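# Seat housing in fixture pocket and lock both clamps

## Task

Put the small off-white housing into the pocket of the black fixture block so it sits in place, then close both toggle clamps until each one locks down onto the housing.

## Robot and tools

Robot: two arms, left_arm and right_arm. right_arm has a five-finger right hand; left_arm has the mirrored left hand. Calibrated bases in the scene frame: left_arm at (+0.016, +0.274, 0) m, quat_wxyz (+1.000, 0, 0, -0.031); right_arm at (-0.026, -0.250, 0) m, quat_wxyz (+0.999, 0, 0, -0.033). A two-camera stand is fixed behind the arms. Loose objects may occasionally get a small nudge.

Frames. Scene frame: origin at table-top height, halfway between the nominal bases; +z up, +x out over the table, +y toward left_arm. Reported poses, velocities and targets are in this frame. Offsets, however, are taken along the axes of each arm's own Hand target. Hand point: a spot 0.05 m in front of the palm and 0.15 m from the wrist face along the fingers. Its +z runs along straight fingers, +y out of the palm, +x across the palm away from the thumb on the right hand (toward the thumb on the left hand). Straight fingertips extend 0.06 to 0.07 m past it along +z, with their centre lines 0.06 m toward -y. A wrist bracket on the little-finger side reaches 0.10 m across and can collide.

execute_actions(actions, cameras). actions is a list of actions; each action is up to 15 rows, one per 1/30 s step, 0.5 s total; a short action repeats its final row. Every row is a single list of 28 numbers, all in [-1, 1], covering both arms even if one is idle: left dx, dy, dz, rx, ry, rz; left thumb_turn, thumb_bend, index, middle, ring, little; left force_limit, speed; then the same fourteen for the right arm. The six pose numbers are an offset (not a pose) from the Hand target as it stood when the action began, in that target's axes; each row counts from that same start, so a repeated offset moves further. Scale: 1.0 = 0.6 m or 180 degrees; rx, ry, rz form one rotation vector. Sending six zeros re-requests the current Hand target. Hand motor numbers are absolute targets: -1 open (thumb beside palm, or straight), +1 closed (thumb in front of palm, or fully bent/curled). force_limit maps -1..+1 to about 0..10 N at the fingertip (0..15 N for the two thumb motors). speed rises from near zero at -1 to full at +0.48 and stays full to +1; full travel takes 0.49 s. For a gentle grip use speed -0.94 or lower. There is no 'no change' value: repeat the eight hand numbers of the last row actually executed for that hand, or, if none yet this scene, its hand_measured plus hand_force_limit and hand_speed. cameras: list of names, ["all"], or []; omitted means all only when actions is empty.

move(target, speed, blend, blocking, cameras). target is one 28-number row or a list of up to 15 rows; every row's pose offsets count from the same starting Hand targets, not from the previous row. Hand points follow straight paths, turning the short way; all arms finish together, lasting at least 0.5 s and at most 10 s. speed: m/s, 0.002 to 4.3, default 0.25 (turn rate up to twice that in rad/s), one value or one per target. blend: corner rounding in m, 0 = full stop at each target. blocking=false returns after about 0.5 s while motion continues. Paths ignore obstacles and the other arm. The result adds a move: line, e.g. done, off_target, moving, held, fault, and limits such as paced (pose clipped) or held (steps withheld). done means at rest within 10 mm and 2 degrees; neither done nor off_target tells you about contact.

wait(seconds 0 to 10): let time pass holding commands. stop: brake a running move. zoom_image(camera, region [x0, y0, x1, y1] pixels, at most 504 by 504) on the latest image of that camera. show_instructions: reference pages. finished_scene(scene 1 or 2): ends the scene for good; the goal must remain satisfied without the robot.

Cameras: cam_head_left, cam_head_right, cam_high, cam_low, cam_left_wrist, cam_right_wrist, each 896x504.

Results: end_effector_position (m) and end_effector_quat_wxyz in the scene frame (can be a few cm off); Hand target (last command after clipping; next offsets start here); joint positions, velocities (may be omitted when all are within noise) and torques (include gravity, offsets and noise; numbers 3 and 4 wrap at ±28 N m); hand_measured, hand_stopped_by (moving, target, force, stalled, fault) and hand_load_n (positive = finger pushed open; a lost grip shows as load dropping near 0), in motor order; hand_force_limit, hand_speed; MOTOR HOT or OVER-TEMPERATURE FAULT lines; and the scene number.

Behaviour. The arm tracks loosely: resting 1 to 3 cm (sometimes 5 cm) off, usually low, is normal; resend the shortfall as an offset. Commanded orientation is clipped to within 40 degrees of the measured one each step. A blocked arm keeps pushing until commanded back past its hand point. Grip widths: about 0.035 to 0.065 m with the thumb in front, handles down to about 0.025 m. A motor only starts when its target changes by 0.002 or more; to squeeze harder raise force_limit and send a more closed target than hand_measured.

Avoid: dropping or releasing moving parts, fast impacts, hard presses on the fixture, anything leaving the table, contact or pinching between the two hands, paths near an arm's own base, overloading fingers, and long stretched or pushing holds that overheat motors (100 °C drops the arm). Joint ranges (rad): waist -2.880 to 2.880, shoulder 0.000 to 3.142, elbow 0.000 to 3.019, wrist pitch -1.693 to 1.571, wrist yaw -1.571 to 1.571, wrist roll -2.094 to 2.094.

Each tool is called after ">>>" in YAML: its name, and indented under it one key for each argument.

Reference images:

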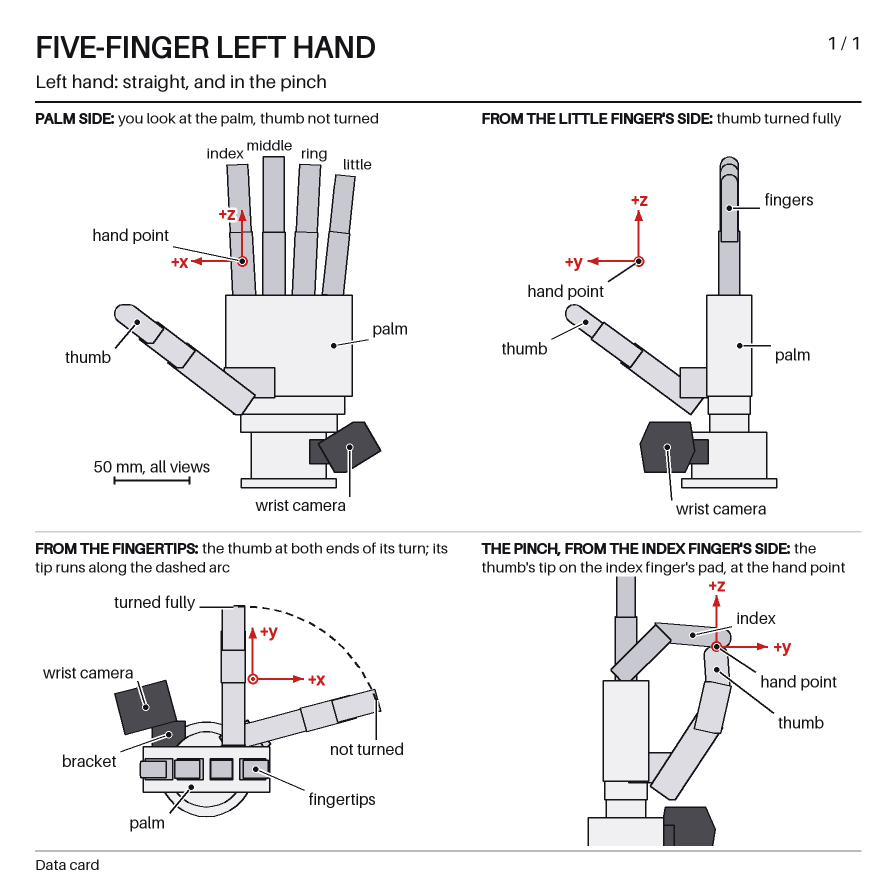

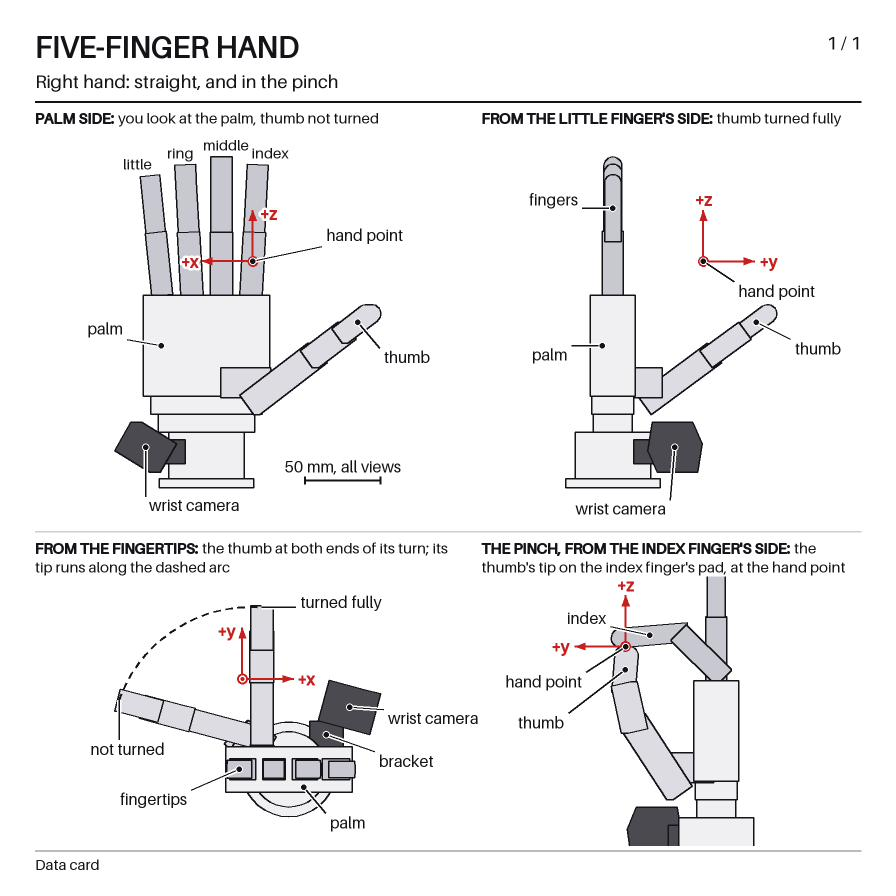

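## Session

>>> execute_actions:
  actions: []

Scene clock: 0.00 s.
left_arm: end_effector_position=(+0.1072, +0.5597, +0.3331) hand_measured=(-1.000, -1.000, -1.000, -1.000, -1.000, -1.000) hand_load_n=(+0.0, +0.0, +0.0, +0.0, +0.0, +0.0) hand_stopped_by=(target, target, target, target, target, target) hand_force_limit=0.00 hand_speed=-0.80 end_effector_quat_wxyz=(-0.194, +0.957, -0.176, -0.127) | right_arm: end_effector_position=(+0.1656, -0.3827, +0.2515) hand_measured=(-1.000, -1.000, -1.000, -1.000, -1.000, -1.000) hand_load_n=(-0.5, +0.0, +0.0, +0.0, -0.5, +0.0) hand_stopped_by=(target, target, target, target, target, target) hand_force_limit=0.00 hand_speed=-0.80 end_effector_quat_wxyz=(+0.012, -0.236, +0.966, -0.102)
Joint positions: left_arm=[1.209 1.076 1.367 -1.531 -0.337 -0.002] | right_arm=[-0.671 0.928 1.067 -1.527 0.095 0.346]
Joint velocities: within noise
Joint torques (N m): no reading
Heat: left arm: hottest shoulder 31 °C; right arm: hottest waist 31 °C.
Hand target: left_arm +0.1089, +0.5635, +0.3425; -0.206, +0.955, -0.174, -0.124 | right_arm +0.1710, -0.3876, +0.2643; +0.022, -0.235, +0.965, -0.117

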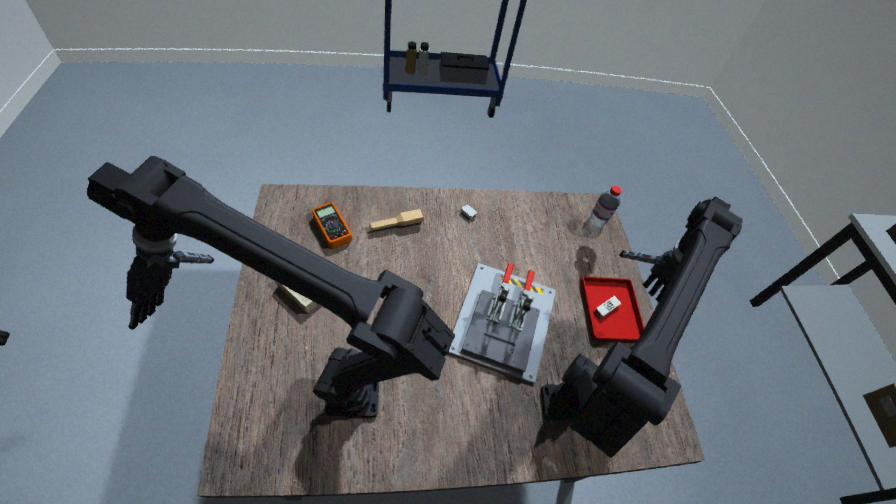

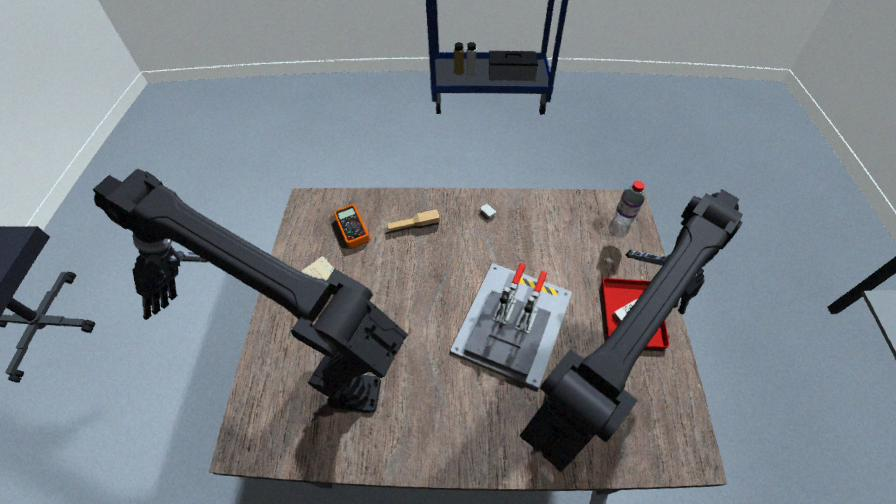

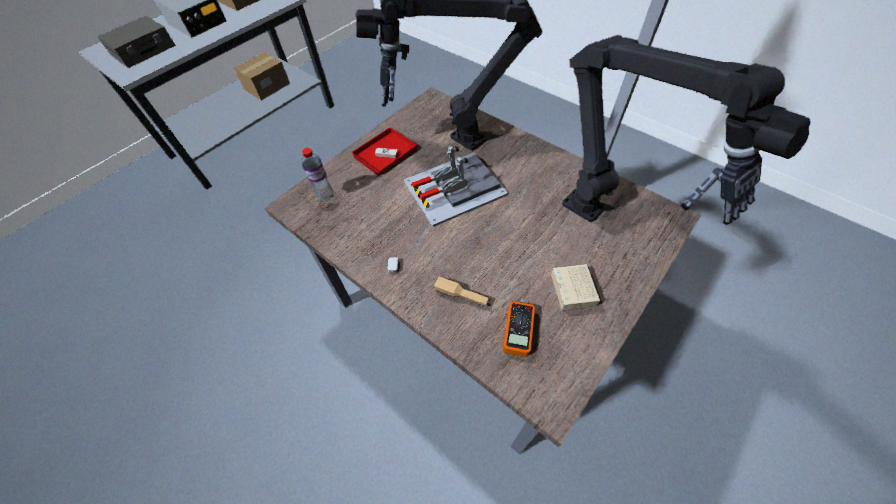

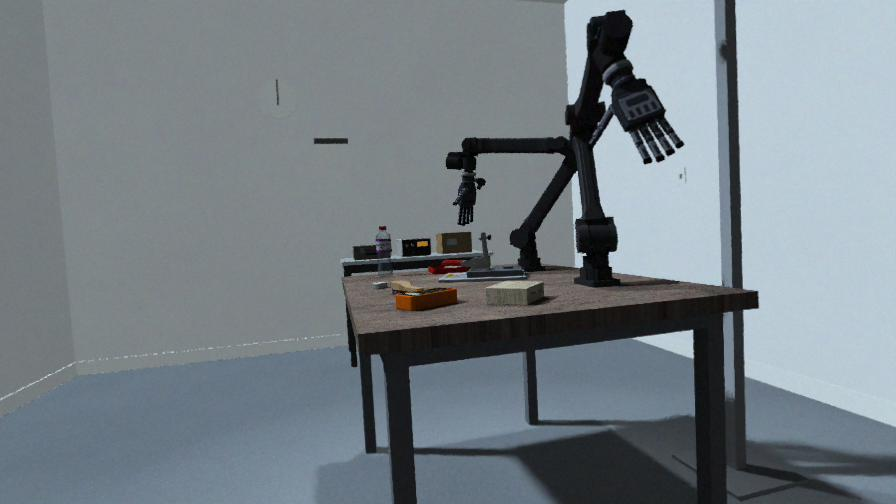

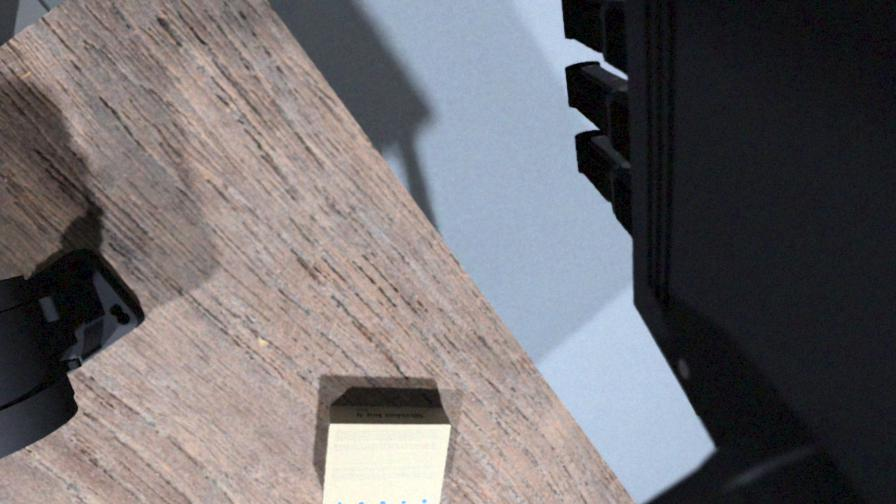

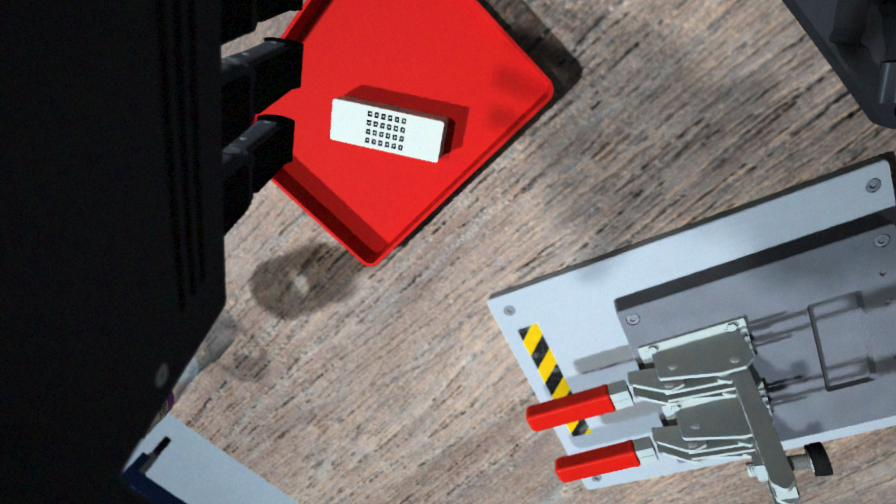

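>>> zoom_image:
  camera: "cam_head_left"
  region: [420, 230, 680, 400]

>>> zoom_image:
  camera: "cam_head_right"
  region: [430, 230, 690, 400]

>>> zoom_image:
  camera: "cam_high"
  region: [330, 110, 530, 240]

>>> zoom_image:
  camera: "cam_right_wrist"
  region: [450, 120, 896, 504]

>>> zoom_image:
  camera: "cam_right_wrist"
  region: [220, 0, 600, 290]

Scaled by 1.938 from the camera's 896x504 image, which has a finer 1280x720 frame.

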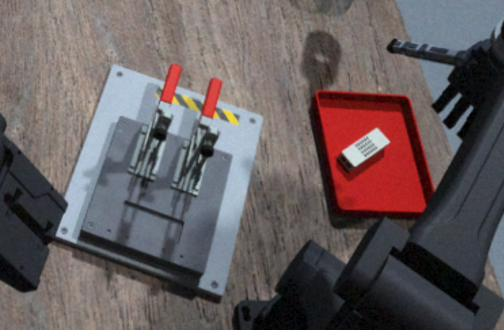

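Scaled by 1.938 from the camera's 896x504 image, which has a finer 1280x720 frame.

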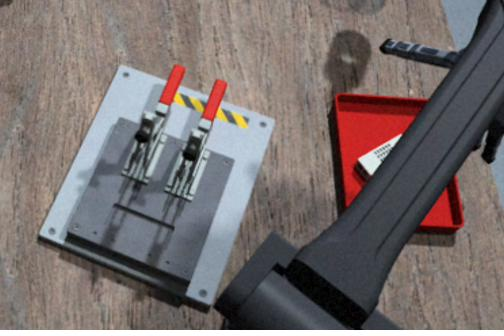

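Scaled by 2.520 from the camera's 896x504 image, which has a finer 1280x720 frame.

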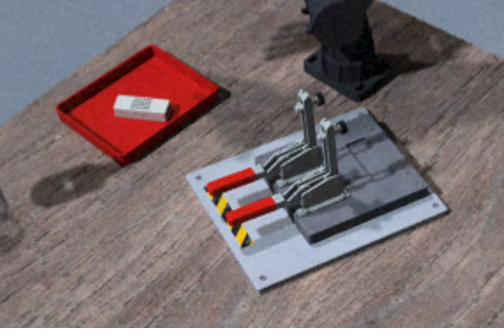

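Scaled by 1.130 from the camera's 896x504 image, which has a finer 1280x720 frame.

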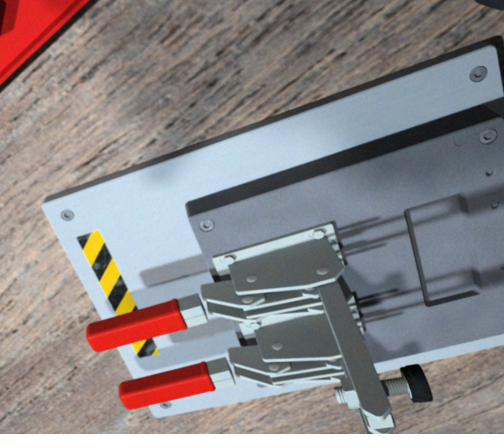

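Scaled by 1.326 from the camera's 896x504 image, which has a finer 1280x720 frame.

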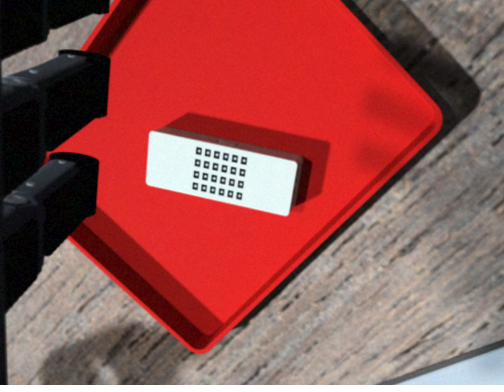

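>>> move:
  target: [0,0,0,0,0,0,-1,-1,-1,-1,-1,-1,0,-0.8,-0.068,0.193,-0.093,0,0,-0.344,-1,-1,-1,-1,-1,-1,0,-0.8]
  cameras: ["all"]

Scene clock: 7.00 s.
left_arm: end_effector_position=(+0.1072, +0.5597, +0.3331) hand_measured=(-1.000, -1.000, -1.000, -1.000, -1.000, -1.000) hand_load_n=(+0.0, +0.0, +0.0, +0.0, +0.0, +0.0) hand_stopped_by=(target, target, target, target, target, target) hand_force_limit=0.00 hand_speed=-0.80 end_effector_quat_wxyz=(-0.194, +0.957, -0.176, -0.127) | right_arm: end_effector_position=(+0.1394, -0.2574, +0.2629) hand_measured=(-1.000, -1.000, -1.000, -1.000, -1.000, -1.000) hand_load_n=(+0.0, +0.0, +0.0, +0.0, +0.0, +0.0) hand_stopped_by=(target, target, target, target, target, target) hand_force_limit=0.00 hand_speed=-0.80 end_effector_quat_wxyz=(+0.050, +0.694, -0.712, +0.095)
Joint positions: left_arm=[1.209 1.076 1.367 -1.531 -0.337 -0.002] | right_arm=[0.07 0.881 1.067 -1.696 0.205 0.024]
Joint torques (N m): left_arm=[0.09 -5.71 10.78 0.46 -0.24 -0.1] | right_arm=[1.38 -2.61 13.09 0.08 0.39 -0.3]
Heat: left arm: hottest shoulder 31 °C; right arm: hottest elbow 32 °C.
Hand target: left_arm +0.1089, +0.5635, +0.3425; -0.206, +0.955, -0.174, -0.124 | right_arm +0.1499, -0.2570, +0.2906; +0.042, +0.698, -0.706, +0.112
Off the commanded pose: left_arm 0.010 m, 1 deg | right_arm 0.030 m, 2 deg.
joint sent to its limit (right arm) — joint 4 (wrist pitch), lower limit. The joint targets still meet the commanded pose.
move: off_target (right_arm)

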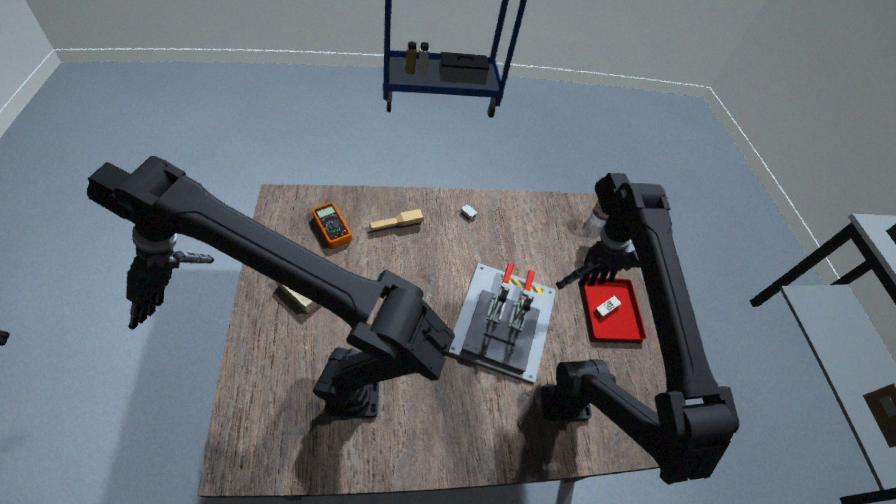

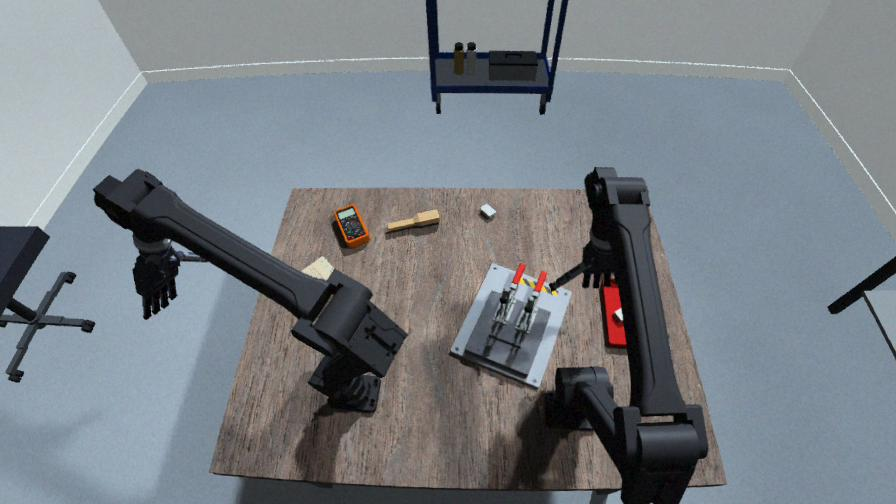

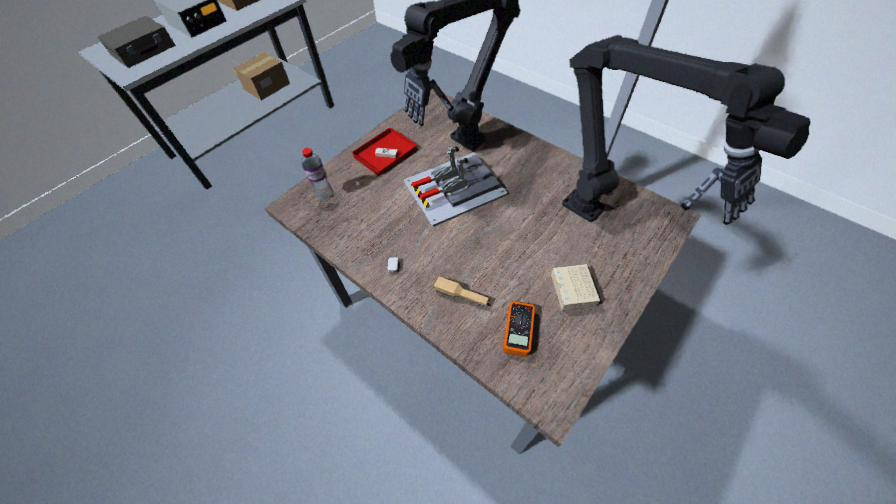

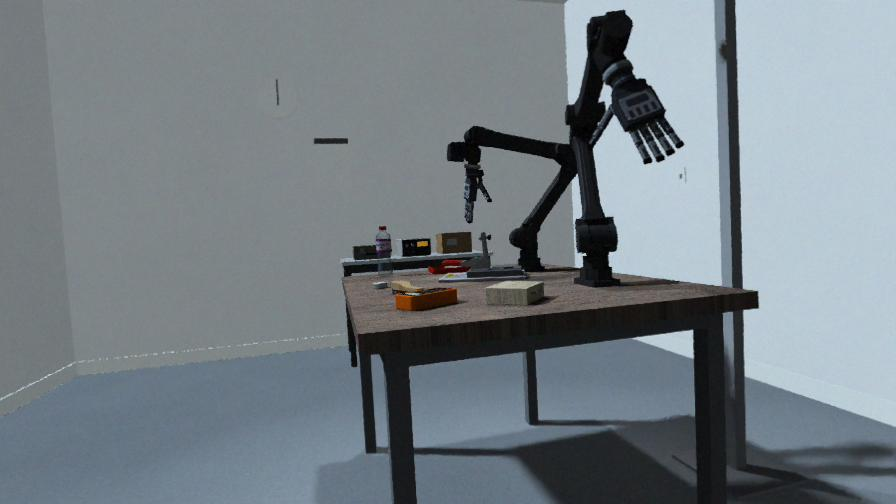

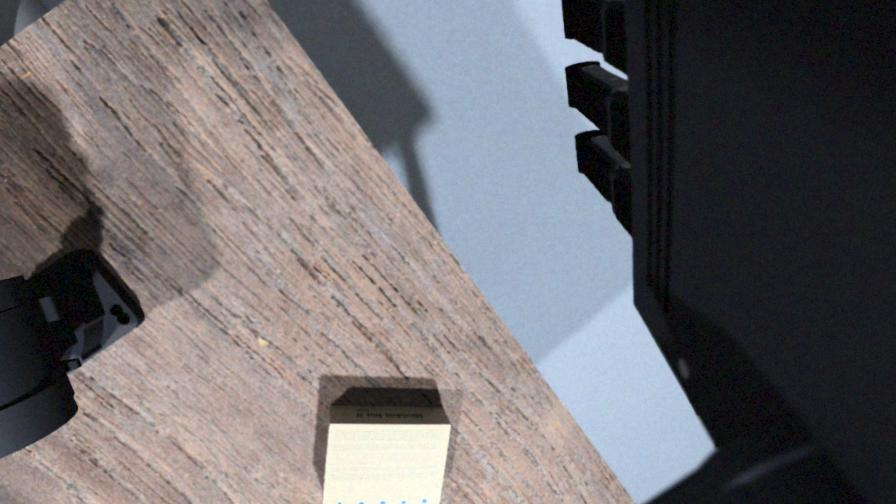

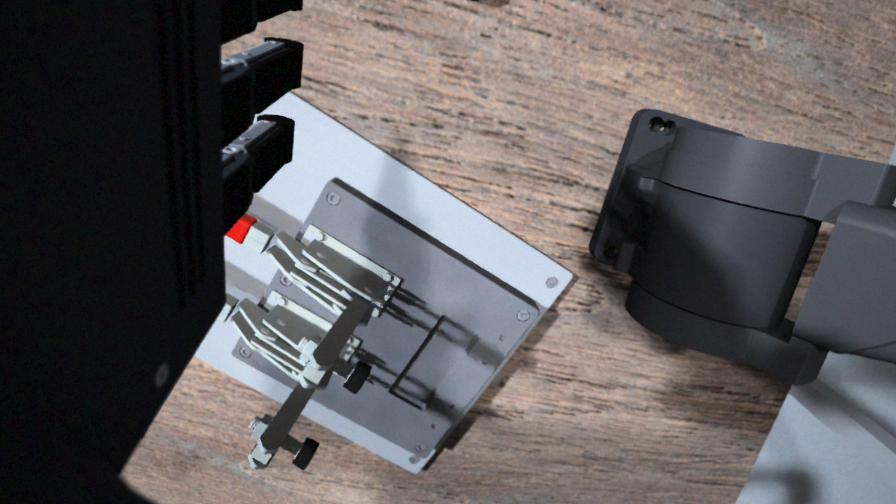

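>>> zoom_image:
  camera: "cam_right_wrist"
  region: [210, 90, 610, 490]

>>> zoom_image:
  camera: "cam_right_wrist"
  region: [350, 270, 570, 480]

>>> zoom_image:
  camera: "cam_high"
  region: [395, 130, 515, 230]

>>> zoom_image:
  camera: "cam_low"
  region: [340, 210, 560, 310]

>>> zoom_image:
  camera: "cam_head_left"
  region: [440, 250, 570, 390]

Scaled by 1.260 from the camera's 896x504 image, which has a finer 1280x720 frame.

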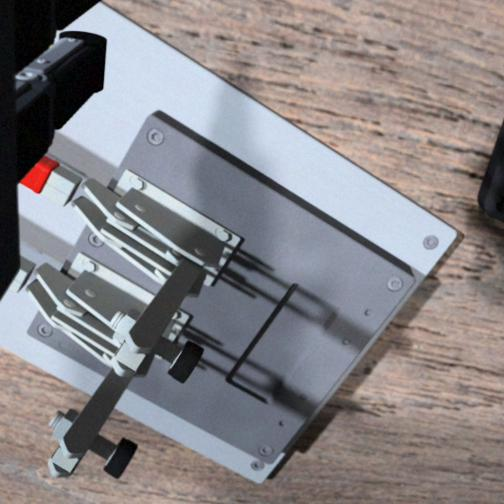

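Scaled by 2.291 from the camera's 896x504 image, which has a finer 1280x720 frame.

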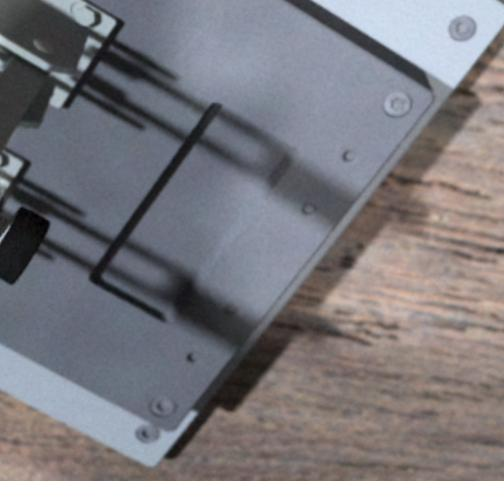

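Scaled by 4.200 from the camera's 896x504 image, which has a finer 1280x720 frame.

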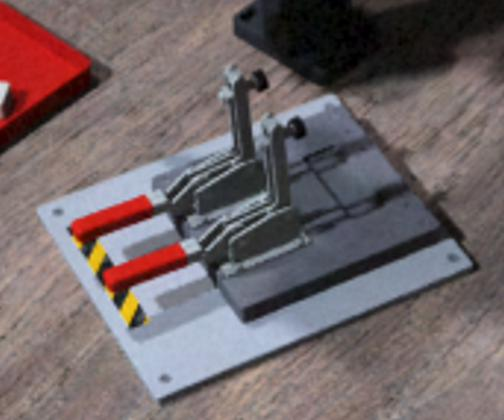

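Scaled by 2.291 from the camera's 896x504 image, which has a finer 1280x720 frame.

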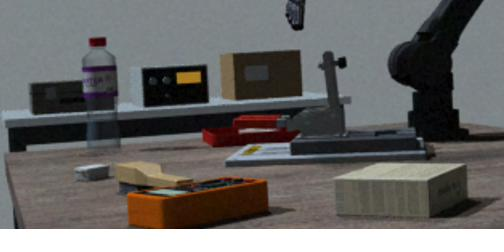

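Scaled by 3.600 from the camera's 896x504 image, which has a finer 1280x720 frame.

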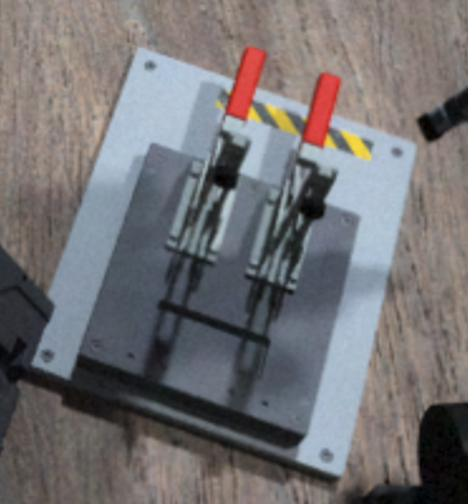

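>>> move:
  target: [0,0,0,0,0,0,-1,-1,-1,-1,-1,-1,0,-0.8,0.218,-0.1295,0.302,0.322,-0.178,-0.1405,1,-0.25,-0.5,-0.5,-0.5,-0.5,-0.2,0]
  cameras: ["all"]

Scene clock: 15.03 s.
left_arm: end_effector_position=(+0.1072, +0.5597, +0.3331) hand_measured=(-1.000, -1.000, -1.000, -1.000, -1.000, -1.000) hand_load_n=(+0.0, +0.0, +0.0, +0.0, +0.0, +0.0) hand_stopped_by=(target, target, target, target, target, target) hand_force_limit=0.00 hand_speed=-0.80 end_effector_quat_wxyz=(-0.194, +0.957, -0.176, -0.127) | right_arm: end_effector_position=(+0.2313, -0.4027, +0.1339) hand_measured=(+1.000, -0.250, -0.500, -0.500, -0.500, -0.500) hand_load_n=(+0.0, +0.0, +0.0, +0.0, -0.5, +0.0) hand_stopped_by=(target, target, target, target, target, target) hand_force_limit=-0.20 hand_speed=0.00 end_effector_quat_wxyz=(-0.470, +0.757, -0.402, +0.211)
Joint positions: left_arm=[1.209 1.076 1.367 -1.531 -0.337 -0.002] | right_arm=[-0.953 1.3 0.854 -1.326 -1.071 -1.735]
Joint torques (N m): left_arm=[-0.03 -5.77 10.69 0.49 -0.24 -0.11] | right_arm=[0.03 -6.18 11.28 -0.38 -0.79 -0.31]
Heat: left arm: hottest shoulder 31 °C; right arm: hottest elbow 33 °C.
Hand target: left_arm +0.1089, +0.5635, +0.3425; -0.206, +0.955, -0.174, -0.124 | right_arm +0.2419, -0.4239, +0.1504; -0.459, +0.764, -0.389, +0.234
Off the commanded pose: left_arm 0.010 m, 1 deg | right_arm 0.029 m, 3 deg.
move: off_target (right_arm)

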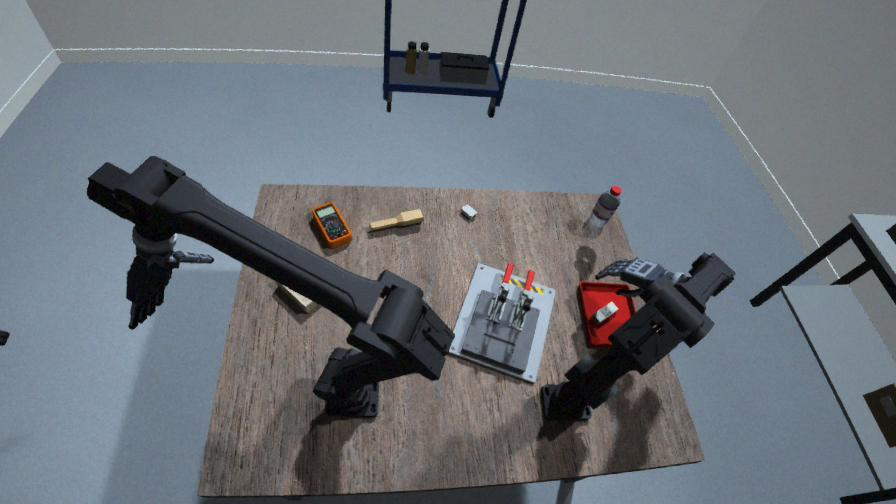

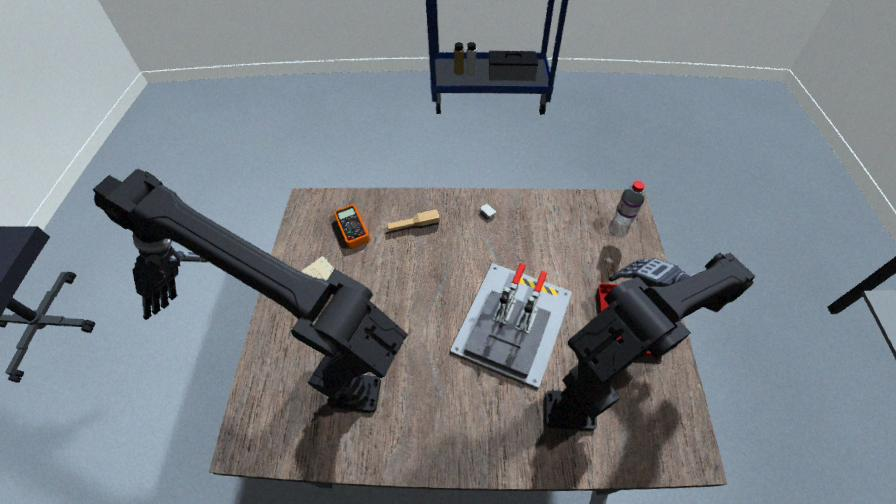

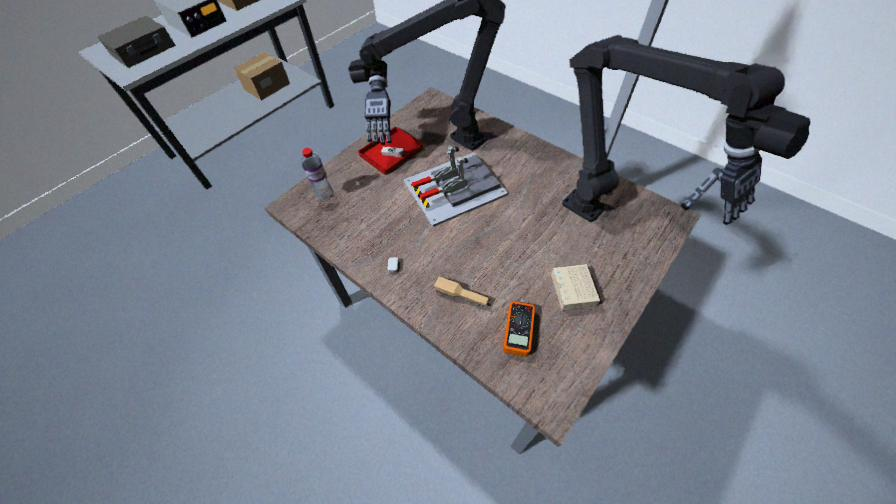

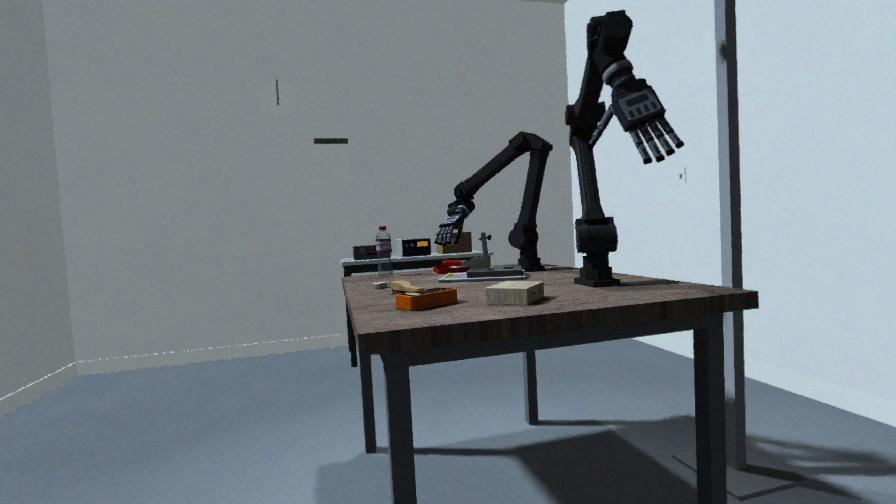

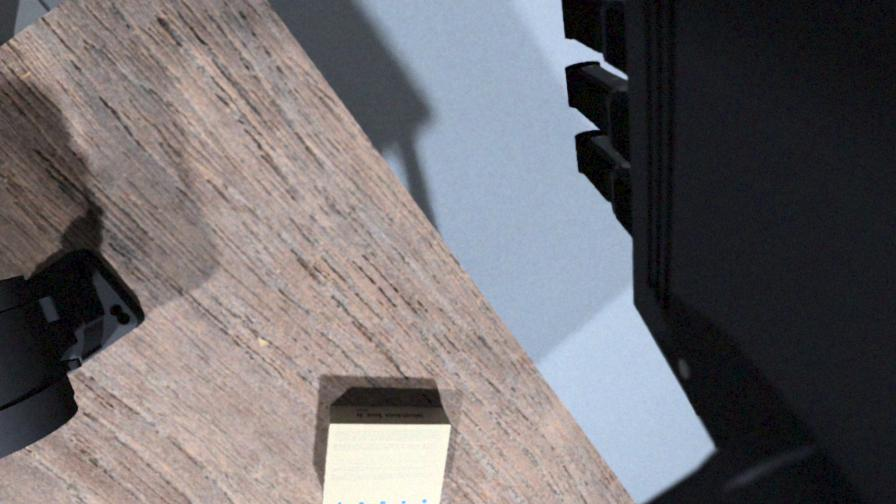

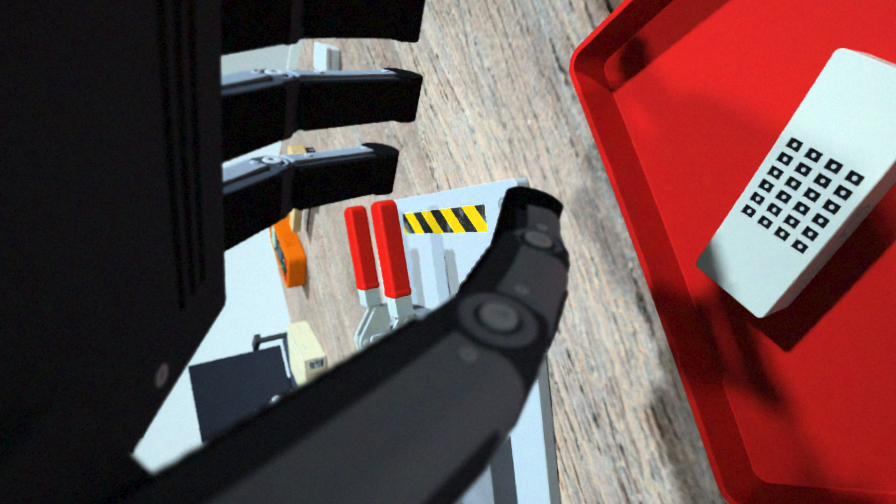

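>>> zoom_image:
  camera: "cam_right_wrist"
  region: [560, 0, 896, 380]

>>> zoom_image:
  camera: "cam_head_left"
  region: [560, 250, 680, 360]

>>> zoom_image:
  camera: "cam_high"
  region: [340, 110, 440, 190]

Scaled by 1.326 from the camera's 896x504 image, which has a finer 1280x720 frame.

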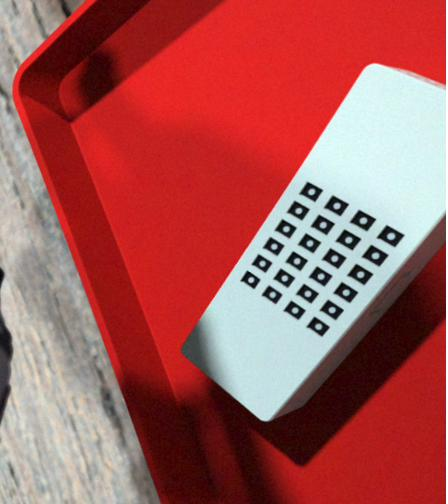

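Scaled by 4.200 from the camera's 896x504 image, which has a finer 1280x720 frame.

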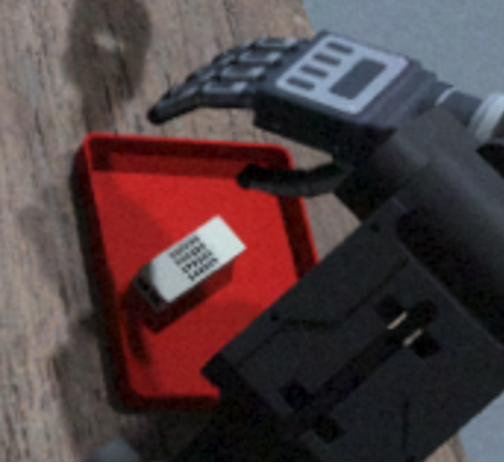

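Scaled by 5.040 from the camera's 896x504 image, which has a finer 1280x720 frame.

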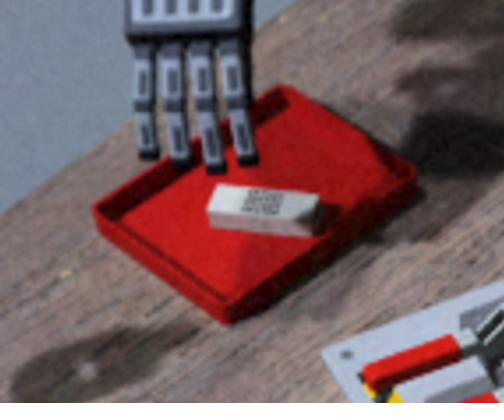

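>>> move:
  target: [0,0,0,0,0,0,-1,-1,-1,-1,-1,-1,0,-0.8,0.0225,0.0965,-0.015,0,0.031,-0.021,1,-0.25,-0.5,-0.5,-0.5,-0.5,-0.2,0]
  cameras: ["cam_right_wrist", "cam_high", "cam_head_left"]
  speed: 0.15

Scene clock: 17.73 s.
left_arm: end_effector_position=(+0.1072, +0.5597, +0.3331) hand_measured=(-1.000, -1.000, -1.000, -1.000, -1.000, -1.000) hand_load_n=(-0.5, +0.0, +0.0, +0.0, +0.0, +0.0) hand_stopped_by=(target, target, target, target, target, target) hand_force_limit=0.00 hand_speed=-0.80 end_effector_quat_wxyz=(-0.194, +0.957, -0.176, -0.127) | right_arm: end_effector_position=(+0.2218, -0.4521, +0.1057) hand_measured=(+1.000, -0.250, -0.500, -0.500, -0.500, -0.500) hand_load_n=(+0.0, +0.0, +0.0, +0.0, +0.0, +0.0) hand_stopped_by=(target, target, target, target, target, target) hand_force_limit=-0.20 hand_speed=0.00 end_effector_quat_wxyz=(-0.434, +0.763, -0.390, +0.279)
Joint positions: left_arm=[1.209 1.076 1.367 -1.531 -0.337 -0.002] | right_arm=[-1.067 1.355 0.835 -1.219 -1.076 -1.861]
Joint torques (N m): left_arm=[0.09 -5.66 10.82 0.44 -0.25 -0.11] | right_arm=[-0.03 -6.95 6.46 0.53 -0.79 -0.3]
Heat: left arm: hottest shoulder 31 °C; right arm: hottest elbow 33 °C.
Hand target: left_arm +0.1089, +0.5635, +0.3425; -0.206, +0.955, -0.174, -0.124 | right_arm +0.2213, -0.4555, +0.1034; -0.432, +0.764, -0.386, +0.286
Off the commanded pose: left_arm 0.010 m, 1 deg | right_arm 0.004 m, 1 deg.
move: done
Images, in order (width x height): cam_head_left 896x504, cam_high 896x504, cam_right_wrist 896x504.

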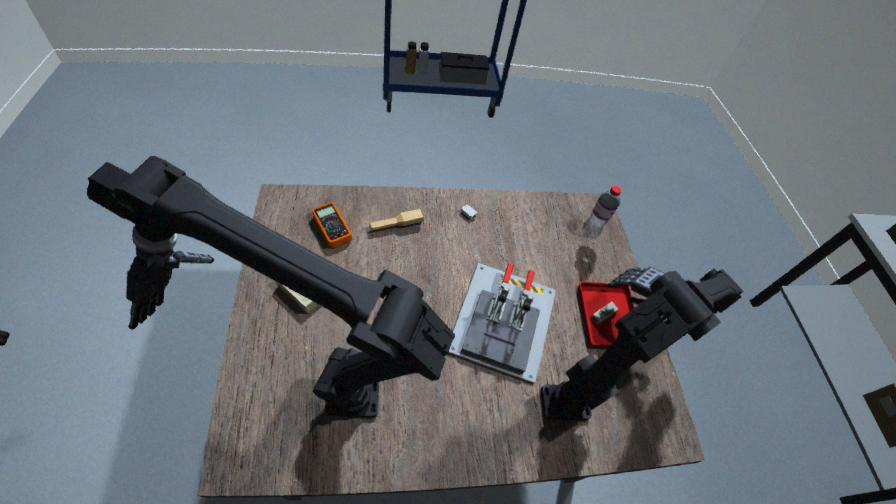

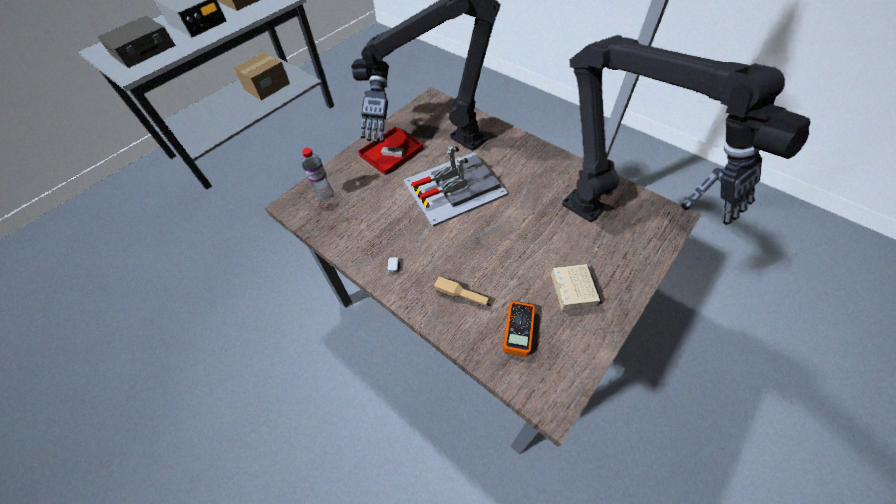

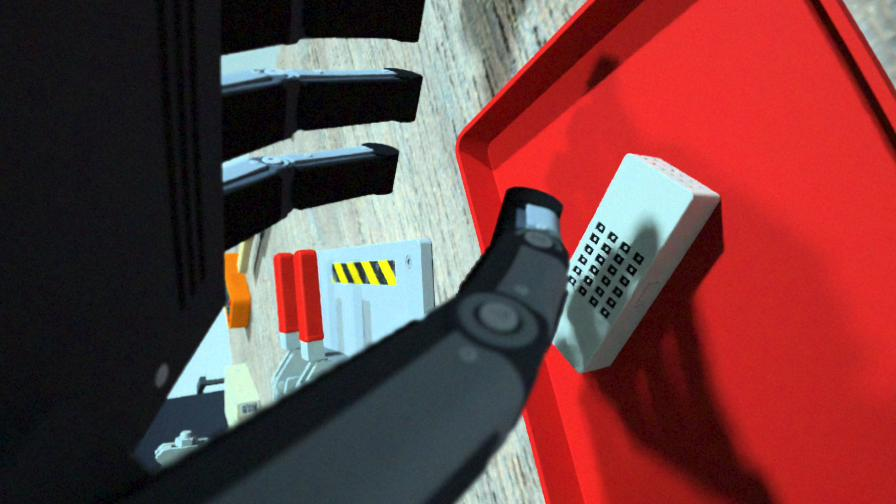

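>>> zoom_image:
  camera: "cam_right_wrist"
  region: [480, 120, 760, 400]

Scaled by 1.800 from the camera's 896x504 image, which has a finer 1280x720 frame.

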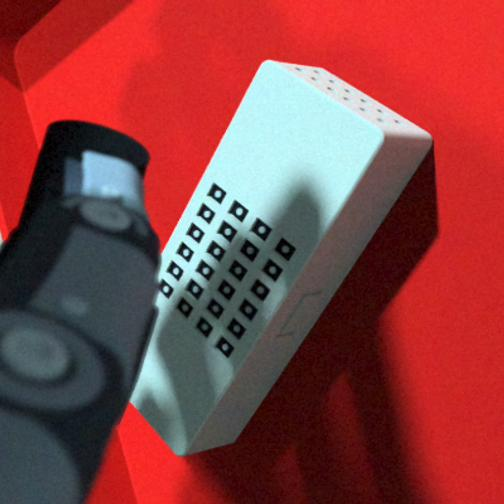

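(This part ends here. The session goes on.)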